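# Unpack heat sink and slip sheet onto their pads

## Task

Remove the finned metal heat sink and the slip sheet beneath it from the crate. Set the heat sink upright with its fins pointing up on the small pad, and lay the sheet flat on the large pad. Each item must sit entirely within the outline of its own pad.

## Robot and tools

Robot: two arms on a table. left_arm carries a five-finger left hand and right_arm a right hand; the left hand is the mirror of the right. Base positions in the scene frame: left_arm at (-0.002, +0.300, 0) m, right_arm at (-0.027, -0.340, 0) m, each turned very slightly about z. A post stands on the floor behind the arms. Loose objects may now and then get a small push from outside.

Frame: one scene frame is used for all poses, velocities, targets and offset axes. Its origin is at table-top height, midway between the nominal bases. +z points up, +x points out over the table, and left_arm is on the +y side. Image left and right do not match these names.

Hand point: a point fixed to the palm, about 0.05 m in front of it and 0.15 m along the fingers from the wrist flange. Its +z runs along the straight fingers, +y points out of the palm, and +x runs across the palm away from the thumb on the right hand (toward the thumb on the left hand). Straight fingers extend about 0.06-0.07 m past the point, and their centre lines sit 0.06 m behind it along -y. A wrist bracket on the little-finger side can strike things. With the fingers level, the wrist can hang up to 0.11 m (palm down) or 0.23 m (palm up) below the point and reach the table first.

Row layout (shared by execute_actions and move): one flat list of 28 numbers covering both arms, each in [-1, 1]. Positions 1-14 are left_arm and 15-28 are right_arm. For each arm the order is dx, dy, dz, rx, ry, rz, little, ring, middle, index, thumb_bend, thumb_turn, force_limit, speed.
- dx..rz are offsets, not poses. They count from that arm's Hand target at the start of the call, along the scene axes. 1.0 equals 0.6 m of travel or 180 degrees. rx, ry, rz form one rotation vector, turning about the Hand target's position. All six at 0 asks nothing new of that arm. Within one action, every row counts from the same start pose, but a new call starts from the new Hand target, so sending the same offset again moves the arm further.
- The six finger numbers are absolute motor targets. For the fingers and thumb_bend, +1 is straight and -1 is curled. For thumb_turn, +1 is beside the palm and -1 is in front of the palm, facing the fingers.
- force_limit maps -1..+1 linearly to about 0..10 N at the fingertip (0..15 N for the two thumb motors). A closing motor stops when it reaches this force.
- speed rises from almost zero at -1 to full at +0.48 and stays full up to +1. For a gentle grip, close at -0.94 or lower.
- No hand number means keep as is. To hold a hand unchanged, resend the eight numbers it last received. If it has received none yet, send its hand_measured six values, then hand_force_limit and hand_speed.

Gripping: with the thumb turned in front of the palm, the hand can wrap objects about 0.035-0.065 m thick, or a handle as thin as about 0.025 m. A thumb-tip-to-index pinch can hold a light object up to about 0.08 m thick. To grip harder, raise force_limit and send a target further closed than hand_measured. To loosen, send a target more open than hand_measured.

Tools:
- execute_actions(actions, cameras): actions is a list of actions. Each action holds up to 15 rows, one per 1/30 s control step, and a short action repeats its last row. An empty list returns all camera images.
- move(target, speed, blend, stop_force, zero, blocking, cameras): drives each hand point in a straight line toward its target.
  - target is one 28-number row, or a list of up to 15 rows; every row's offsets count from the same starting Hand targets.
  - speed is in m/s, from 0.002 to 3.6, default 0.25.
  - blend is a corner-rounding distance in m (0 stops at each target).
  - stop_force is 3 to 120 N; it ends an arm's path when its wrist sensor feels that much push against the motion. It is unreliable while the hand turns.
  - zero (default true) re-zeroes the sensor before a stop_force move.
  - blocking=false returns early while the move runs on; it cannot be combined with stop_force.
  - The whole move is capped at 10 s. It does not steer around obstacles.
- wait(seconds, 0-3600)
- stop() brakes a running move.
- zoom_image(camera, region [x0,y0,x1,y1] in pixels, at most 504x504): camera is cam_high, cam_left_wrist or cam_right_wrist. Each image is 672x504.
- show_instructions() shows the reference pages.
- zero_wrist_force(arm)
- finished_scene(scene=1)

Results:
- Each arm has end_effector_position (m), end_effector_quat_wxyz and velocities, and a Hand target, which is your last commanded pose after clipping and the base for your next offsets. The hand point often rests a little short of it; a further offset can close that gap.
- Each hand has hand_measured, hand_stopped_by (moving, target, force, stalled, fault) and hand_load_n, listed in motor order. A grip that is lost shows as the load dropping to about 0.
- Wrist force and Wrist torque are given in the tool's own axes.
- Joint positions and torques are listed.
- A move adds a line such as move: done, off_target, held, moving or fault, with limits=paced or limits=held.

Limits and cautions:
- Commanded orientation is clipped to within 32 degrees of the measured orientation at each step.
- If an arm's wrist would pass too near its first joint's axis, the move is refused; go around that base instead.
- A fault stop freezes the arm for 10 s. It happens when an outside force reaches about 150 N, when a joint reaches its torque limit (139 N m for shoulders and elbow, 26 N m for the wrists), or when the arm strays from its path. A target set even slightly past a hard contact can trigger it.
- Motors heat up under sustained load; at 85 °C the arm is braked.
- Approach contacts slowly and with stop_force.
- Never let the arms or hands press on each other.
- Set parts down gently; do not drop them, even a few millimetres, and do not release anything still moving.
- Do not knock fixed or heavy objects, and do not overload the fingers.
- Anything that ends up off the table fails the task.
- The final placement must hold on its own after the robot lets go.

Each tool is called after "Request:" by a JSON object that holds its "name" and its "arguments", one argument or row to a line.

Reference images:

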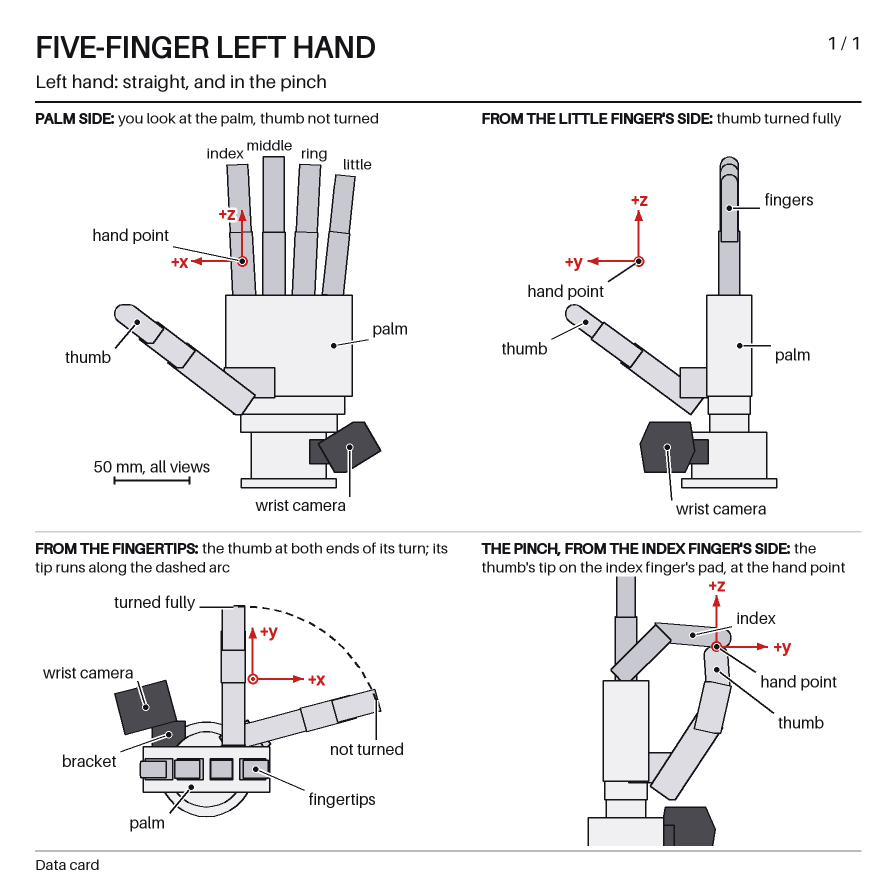

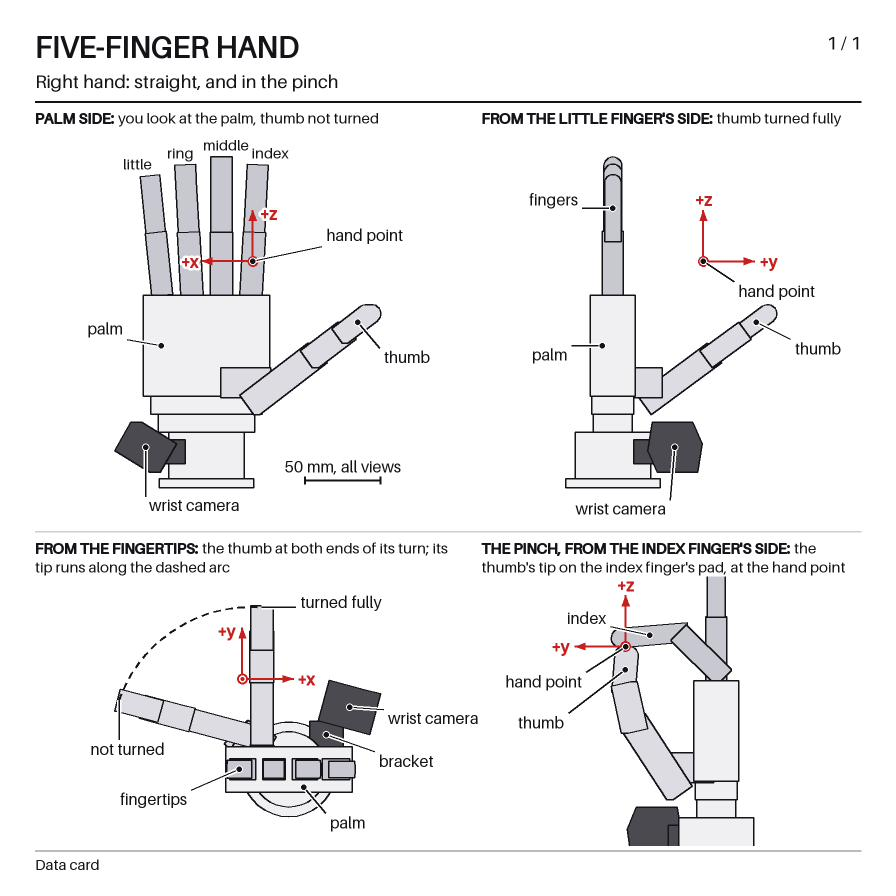

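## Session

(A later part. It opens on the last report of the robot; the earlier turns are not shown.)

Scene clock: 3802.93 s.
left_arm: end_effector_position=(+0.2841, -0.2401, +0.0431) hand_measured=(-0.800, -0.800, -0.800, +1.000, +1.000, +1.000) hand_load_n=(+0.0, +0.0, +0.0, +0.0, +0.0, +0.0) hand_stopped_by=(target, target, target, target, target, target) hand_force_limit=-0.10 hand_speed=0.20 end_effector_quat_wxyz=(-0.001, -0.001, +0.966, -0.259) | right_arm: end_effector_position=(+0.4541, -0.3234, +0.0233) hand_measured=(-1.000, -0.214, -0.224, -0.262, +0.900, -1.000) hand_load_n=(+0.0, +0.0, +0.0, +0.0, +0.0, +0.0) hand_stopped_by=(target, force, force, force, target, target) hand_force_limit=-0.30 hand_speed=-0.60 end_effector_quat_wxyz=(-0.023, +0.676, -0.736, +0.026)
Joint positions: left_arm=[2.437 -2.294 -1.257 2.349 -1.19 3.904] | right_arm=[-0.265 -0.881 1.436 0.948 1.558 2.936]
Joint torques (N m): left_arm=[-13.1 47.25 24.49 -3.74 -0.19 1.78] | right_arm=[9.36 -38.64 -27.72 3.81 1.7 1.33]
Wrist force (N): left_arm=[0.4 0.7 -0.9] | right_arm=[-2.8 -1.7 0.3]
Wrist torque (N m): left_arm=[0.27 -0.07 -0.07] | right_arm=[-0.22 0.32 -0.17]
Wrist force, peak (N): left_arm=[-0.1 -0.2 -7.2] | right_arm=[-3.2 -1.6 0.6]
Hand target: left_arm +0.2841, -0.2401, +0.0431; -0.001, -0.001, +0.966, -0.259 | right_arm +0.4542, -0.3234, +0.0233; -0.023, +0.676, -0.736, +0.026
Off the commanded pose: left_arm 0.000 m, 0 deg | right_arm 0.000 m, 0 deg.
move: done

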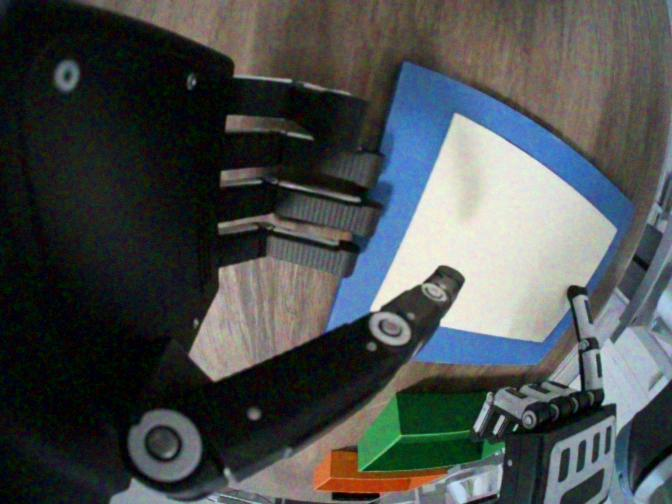

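Request:
{"name": "move", "arguments": {
  "target": [0,0,0.1,0,0,0,-0.8,-0.8,-0.8,1,1,1,-0.1,0.2,0.03,0,0,0,0,0,-1,-0.35,-0.4,-0.4,0.9,-1,-0.3,-0.6],
  "speed": 0.06
}}

Request:
{"name": "move", "arguments": {
  "target": [
    [0,0.1,0.1,0,0,0,-0.8,-0.8,-0.8,1,1,1,-0.1,0.2,0,0,0.25,0,0,0,-1,-0.35,-0.4,-0.4,0.9,-1,-0.3,-0.6],
    [0.05,0.45,0.2,0,0,0,-0.8,-0.8,-0.8,1,1,1,-0.1,0.2,0.15,0,0.3,0,0,0,-1,-0.35,-0.4,-0.4,0.9,-1,-0.3,-0.6]
  ],
  "speed": 0.2,
  "blend": 0.03,
  "cameras": ["all"]
}}

Scene clock: 3822.70 s.
left_arm: end_effector_position=(+0.2841, -0.2401, +0.1030) hand_measured=(-0.800, -0.800, -0.800, +1.000, +1.000, +1.000) hand_load_n=(+0.5, +0.0, +0.0, +0.0, +0.0, -0.5) hand_stopped_by=(target, target, target, target, target, target) hand_force_limit=-0.10 hand_speed=0.20 end_effector_quat_wxyz=(-0.001, -0.001, +0.966, -0.259) | right_arm: end_effector_position=(+0.4721, -0.3234, +0.0233) hand_measured=(-1.000, -0.214, -0.224, -0.262, +0.900, -1.000) hand_load_n=(+0.0, +0.0, +0.0, +0.5, +0.0, +0.0) hand_stopped_by=(target, force, force, force, target, target) hand_force_limit=-0.30 hand_speed=-0.60 end_effector_quat_wxyz=(-0.023, +0.676, -0.736, +0.026)
Joint positions: left_arm=[2.437 -2.243 -1.183 2.224 -1.19 3.904] | right_arm=[-0.255 -0.843 1.367 0.979 1.558 2.945]
Joint torques (N m): left_arm=[-9.35 50.39 25.67 -4.79 1.17 0.81] | right_arm=[9.12 -40.75 -28.67 3.88 1.66 1.23]
Wrist force (N): left_arm=[0.3 0.8 -0.9] | right_arm=[-2.6 -1.8 0.6]
Wrist torque (N m): left_arm=[0.30 -0.06 -0.10] | right_arm=[-0.26 0.28 -0.16]
Wrist force, peak (N): left_arm=[0.7 1.1 -1.1] | right_arm=[-2.8 -1.9 0.9]
Hand target: left_arm +0.2841, -0.2401, +0.1031; -0.001, -0.001, +0.966, -0.259 | right_arm +0.4722, -0.3234, +0.0233; -0.023, +0.676, -0.736, +0.026
Off the commanded pose: left_arm 0.000 m, 0 deg | right_arm 0.000 m, 0 deg.
move: done

Scene clock: 3825.27 s.
left_arm: end_effector_position=(+0.3141, +0.0299, +0.2231) hand_measured=(-0.800, -0.800, -0.800, +1.000, +1.000, +1.000) hand_load_n=(+0.0, +0.0, +0.0, +0.0, +0.0, +0.0) hand_stopped_by=(target, target, target, target, target, target) hand_force_limit=-0.10 hand_speed=0.20 end_effector_quat_wxyz=(-0.001, -0.001, +0.966, -0.259) | right_arm: end_effector_position=(+0.5621, -0.3234, +0.2033) hand_measured=(-1.000, -0.214, -0.224, -0.262, +0.900, -1.000) hand_load_n=(+0.0, +0.0, +0.0, +0.5, +0.0, +0.0) hand_stopped_by=(target, force, force, force, target, target) hand_force_limit=-0.30 hand_speed=-0.60 end_effector_quat_wxyz=(-0.023, +0.676, -0.736, +0.026)
Joint positions: left_arm=[2.997 -1.797 -1.596 1.921 -1.056 4.51] | right_arm=[-0.214 -0.706 0.641 1.567 1.561 2.986]
Joint torques (N m): left_arm=[13.51 32.03 11.28 -4.75 2.22 2.1] | right_arm=[8.69 -47.31 -30.16 4.18 1.62 1.3]
Wrist force (N): left_arm=[0.4 0.5 -1.1] | right_arm=[-2.3 -1.9 0.6]
Wrist torque (N m): left_arm=[0.25 -0.04 -0.09] | right_arm=[-0.28 0.24 -0.14]
Wrist force, peak (N): left_arm=[0.4 1.3 -1.7] | right_arm=[-3.2 -1.7 0.8]
Hand target: left_arm +0.3141, +0.0299, +0.2231; -0.001, -0.001, +0.966, -0.259 | right_arm +0.5622, -0.3234, +0.2033; -0.023, +0.676, -0.736, +0.026
Off the commanded pose: left_arm 0.000 m, 0 deg | right_arm 0.000 m, 0 deg.
move: done

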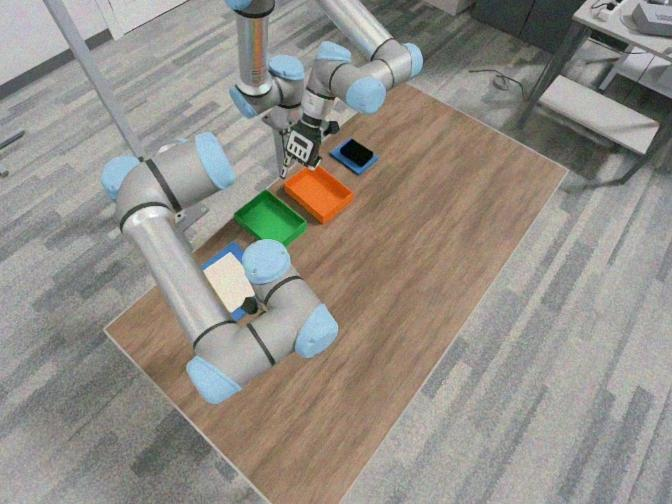

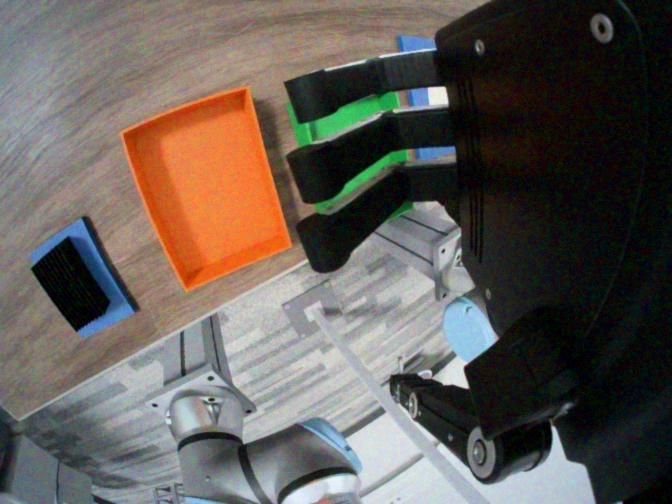

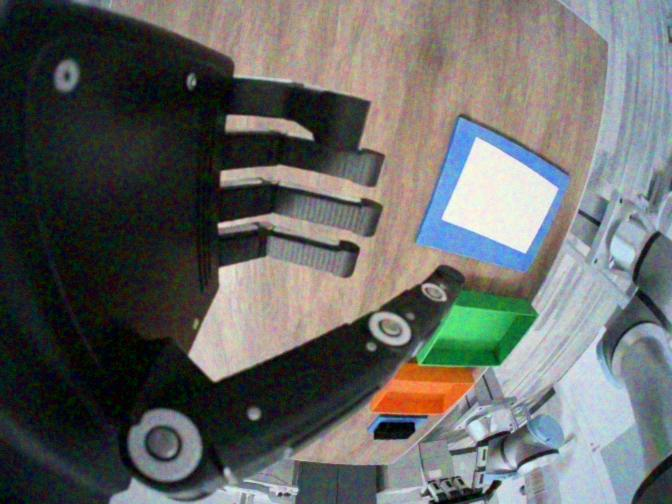

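Request:
{"name": "zoom_image", "arguments": {
  "camera": "cam_right_wrist",
  "region": [380, 90, 600, 290]
}}

Request:
{"name": "zoom_image", "arguments": {
  "camera": "cam_left_wrist",
  "region": [0, 200, 180, 360]
}}

Request:
{"name": "zoom_image", "arguments": {
  "camera": "cam_high",
  "region": [170, 120, 390, 340]
}}

Scaled by 2.291 from the camera's image (finer frame: 960x720).

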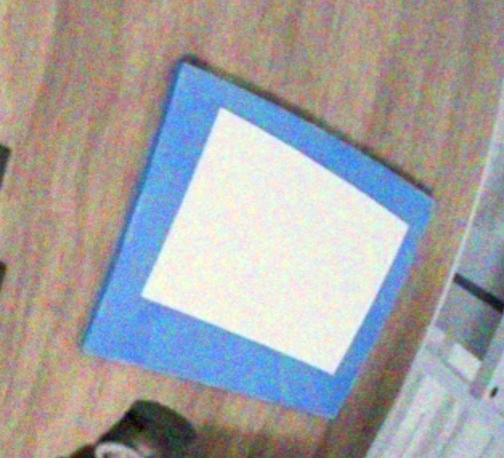

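Scaled by 2.800 from the camera's image (finer frame: 960x720).

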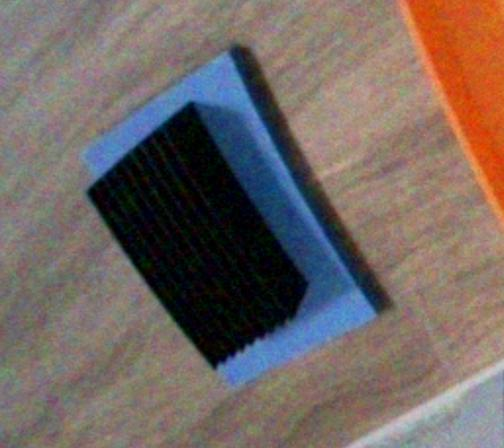

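Scaled by 2.291 from the camera's image (finer frame: 960x720).

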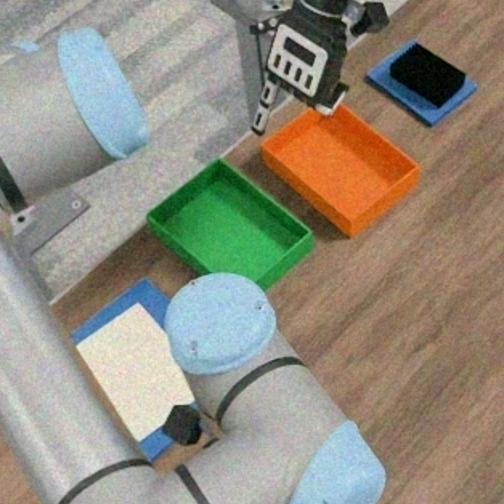

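Request:
{"name": "move", "arguments": {
  "target": [0,0,0,0,0,0,-0.8,-0.8,-0.8,1,1,1,-0.1,0.2,0.1,-0.5,0.1,0,0,0,-1,-0.35,-0.4,-0.4,0.9,-1,-0.3,-0.6],
  "speed": 0.25,
  "cameras": ["all"]
}}

Request:
{"name": "zoom_image", "arguments": {
  "camera": "cam_high",
  "region": [150, 200, 350, 350]
}}

Scene clock: 3853.03 s.
left_arm: end_effector_position=(+0.3141, +0.0299, +0.2231) hand_measured=(-0.800, -0.800, -0.800, +1.000, +1.000, +1.000) hand_load_n=(+0.0, +0.0, +0.0, +0.0, +0.0, +0.0) hand_stopped_by=(target, target, target, target, target, target) hand_force_limit=-0.10 hand_speed=0.20 end_effector_quat_wxyz=(-0.001, -0.001, +0.966, -0.259) | right_arm: end_effector_position=(+0.6208, -0.6228, +0.2625) hand_measured=(-1.000, -0.214, -0.224, -0.262, +0.900, -1.000) hand_load_n=(+0.0, +0.0, +0.0, +0.0, +0.0, +0.0) hand_stopped_by=(target, force, force, force, target, target) hand_force_limit=-0.30 hand_speed=-0.60 end_effector_quat_wxyz=(-0.116, +0.644, -0.720, +0.230)
Joint positions: left_arm=[2.998 -1.797 -1.596 1.921 -1.056 4.511] | right_arm=[-0.62 -0.525 0.035 1.556 1.437 2.64]
Joint torques (N m): left_arm=[14.97 33.75 10.78 -4.91 2.21 2.31] | right_arm=[9.68 -68.14 -29.73 -0.3 1.34 -1.82]
Wrist force (N): left_arm=[0.4 0.4 -1.2] | right_arm=[-2.2 -1.9 0.3]
Wrist torque (N m): left_arm=[0.25 -0.04 -0.09] | right_arm=[-0.22 0.26 0.10]
Wrist force, peak (N): left_arm=[0.5 0.8 -1.3] | right_arm=[-3.6 -1.3 0.9]
Hand target: left_arm +0.3141, +0.0299, +0.2231; -0.001, -0.001, +0.966, -0.259 | right_arm +0.6222, -0.6234, +0.2633; +0.023, -0.676, +0.736, -0.026
Off the commanded pose: left_arm 0.000 m, 0 deg | right_arm 0.002 m, 26 deg.
elbow stopped short (right arm): the move would have taken joint 3 (elbow) straighter than the controller allows.
move: off_target (right_arm)

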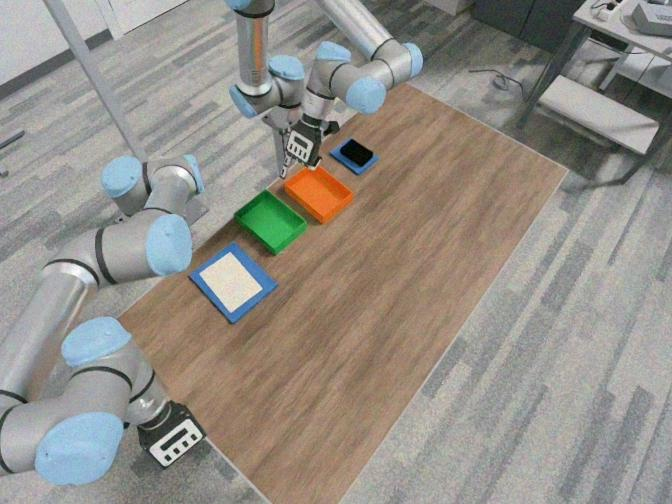

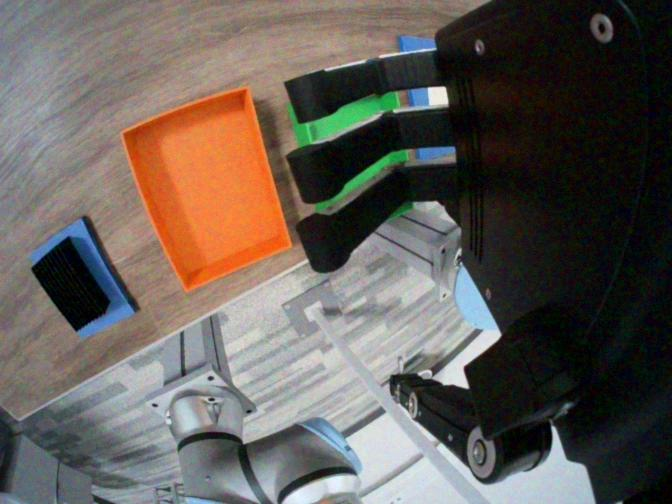

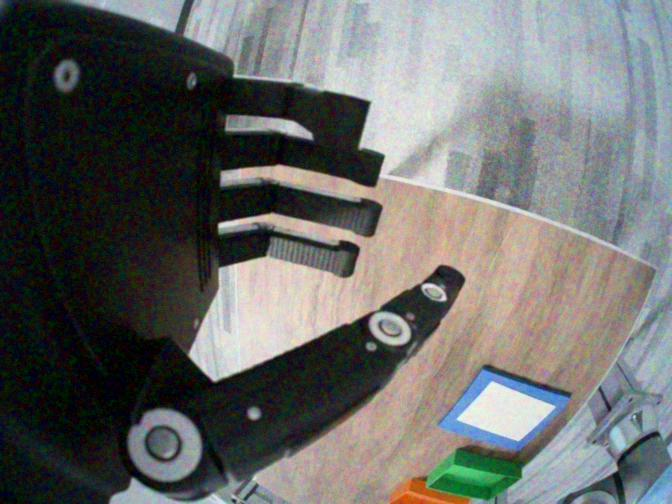

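Scaled by 2.520 from the camera's image (finer frame: 960x720).

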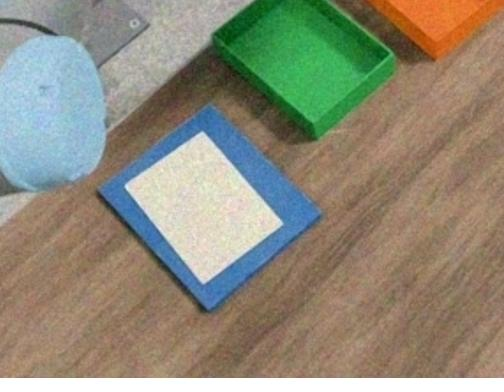

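Request:
{"name": "finished_scene", "arguments": {

}}

The scene is finished: the task was done.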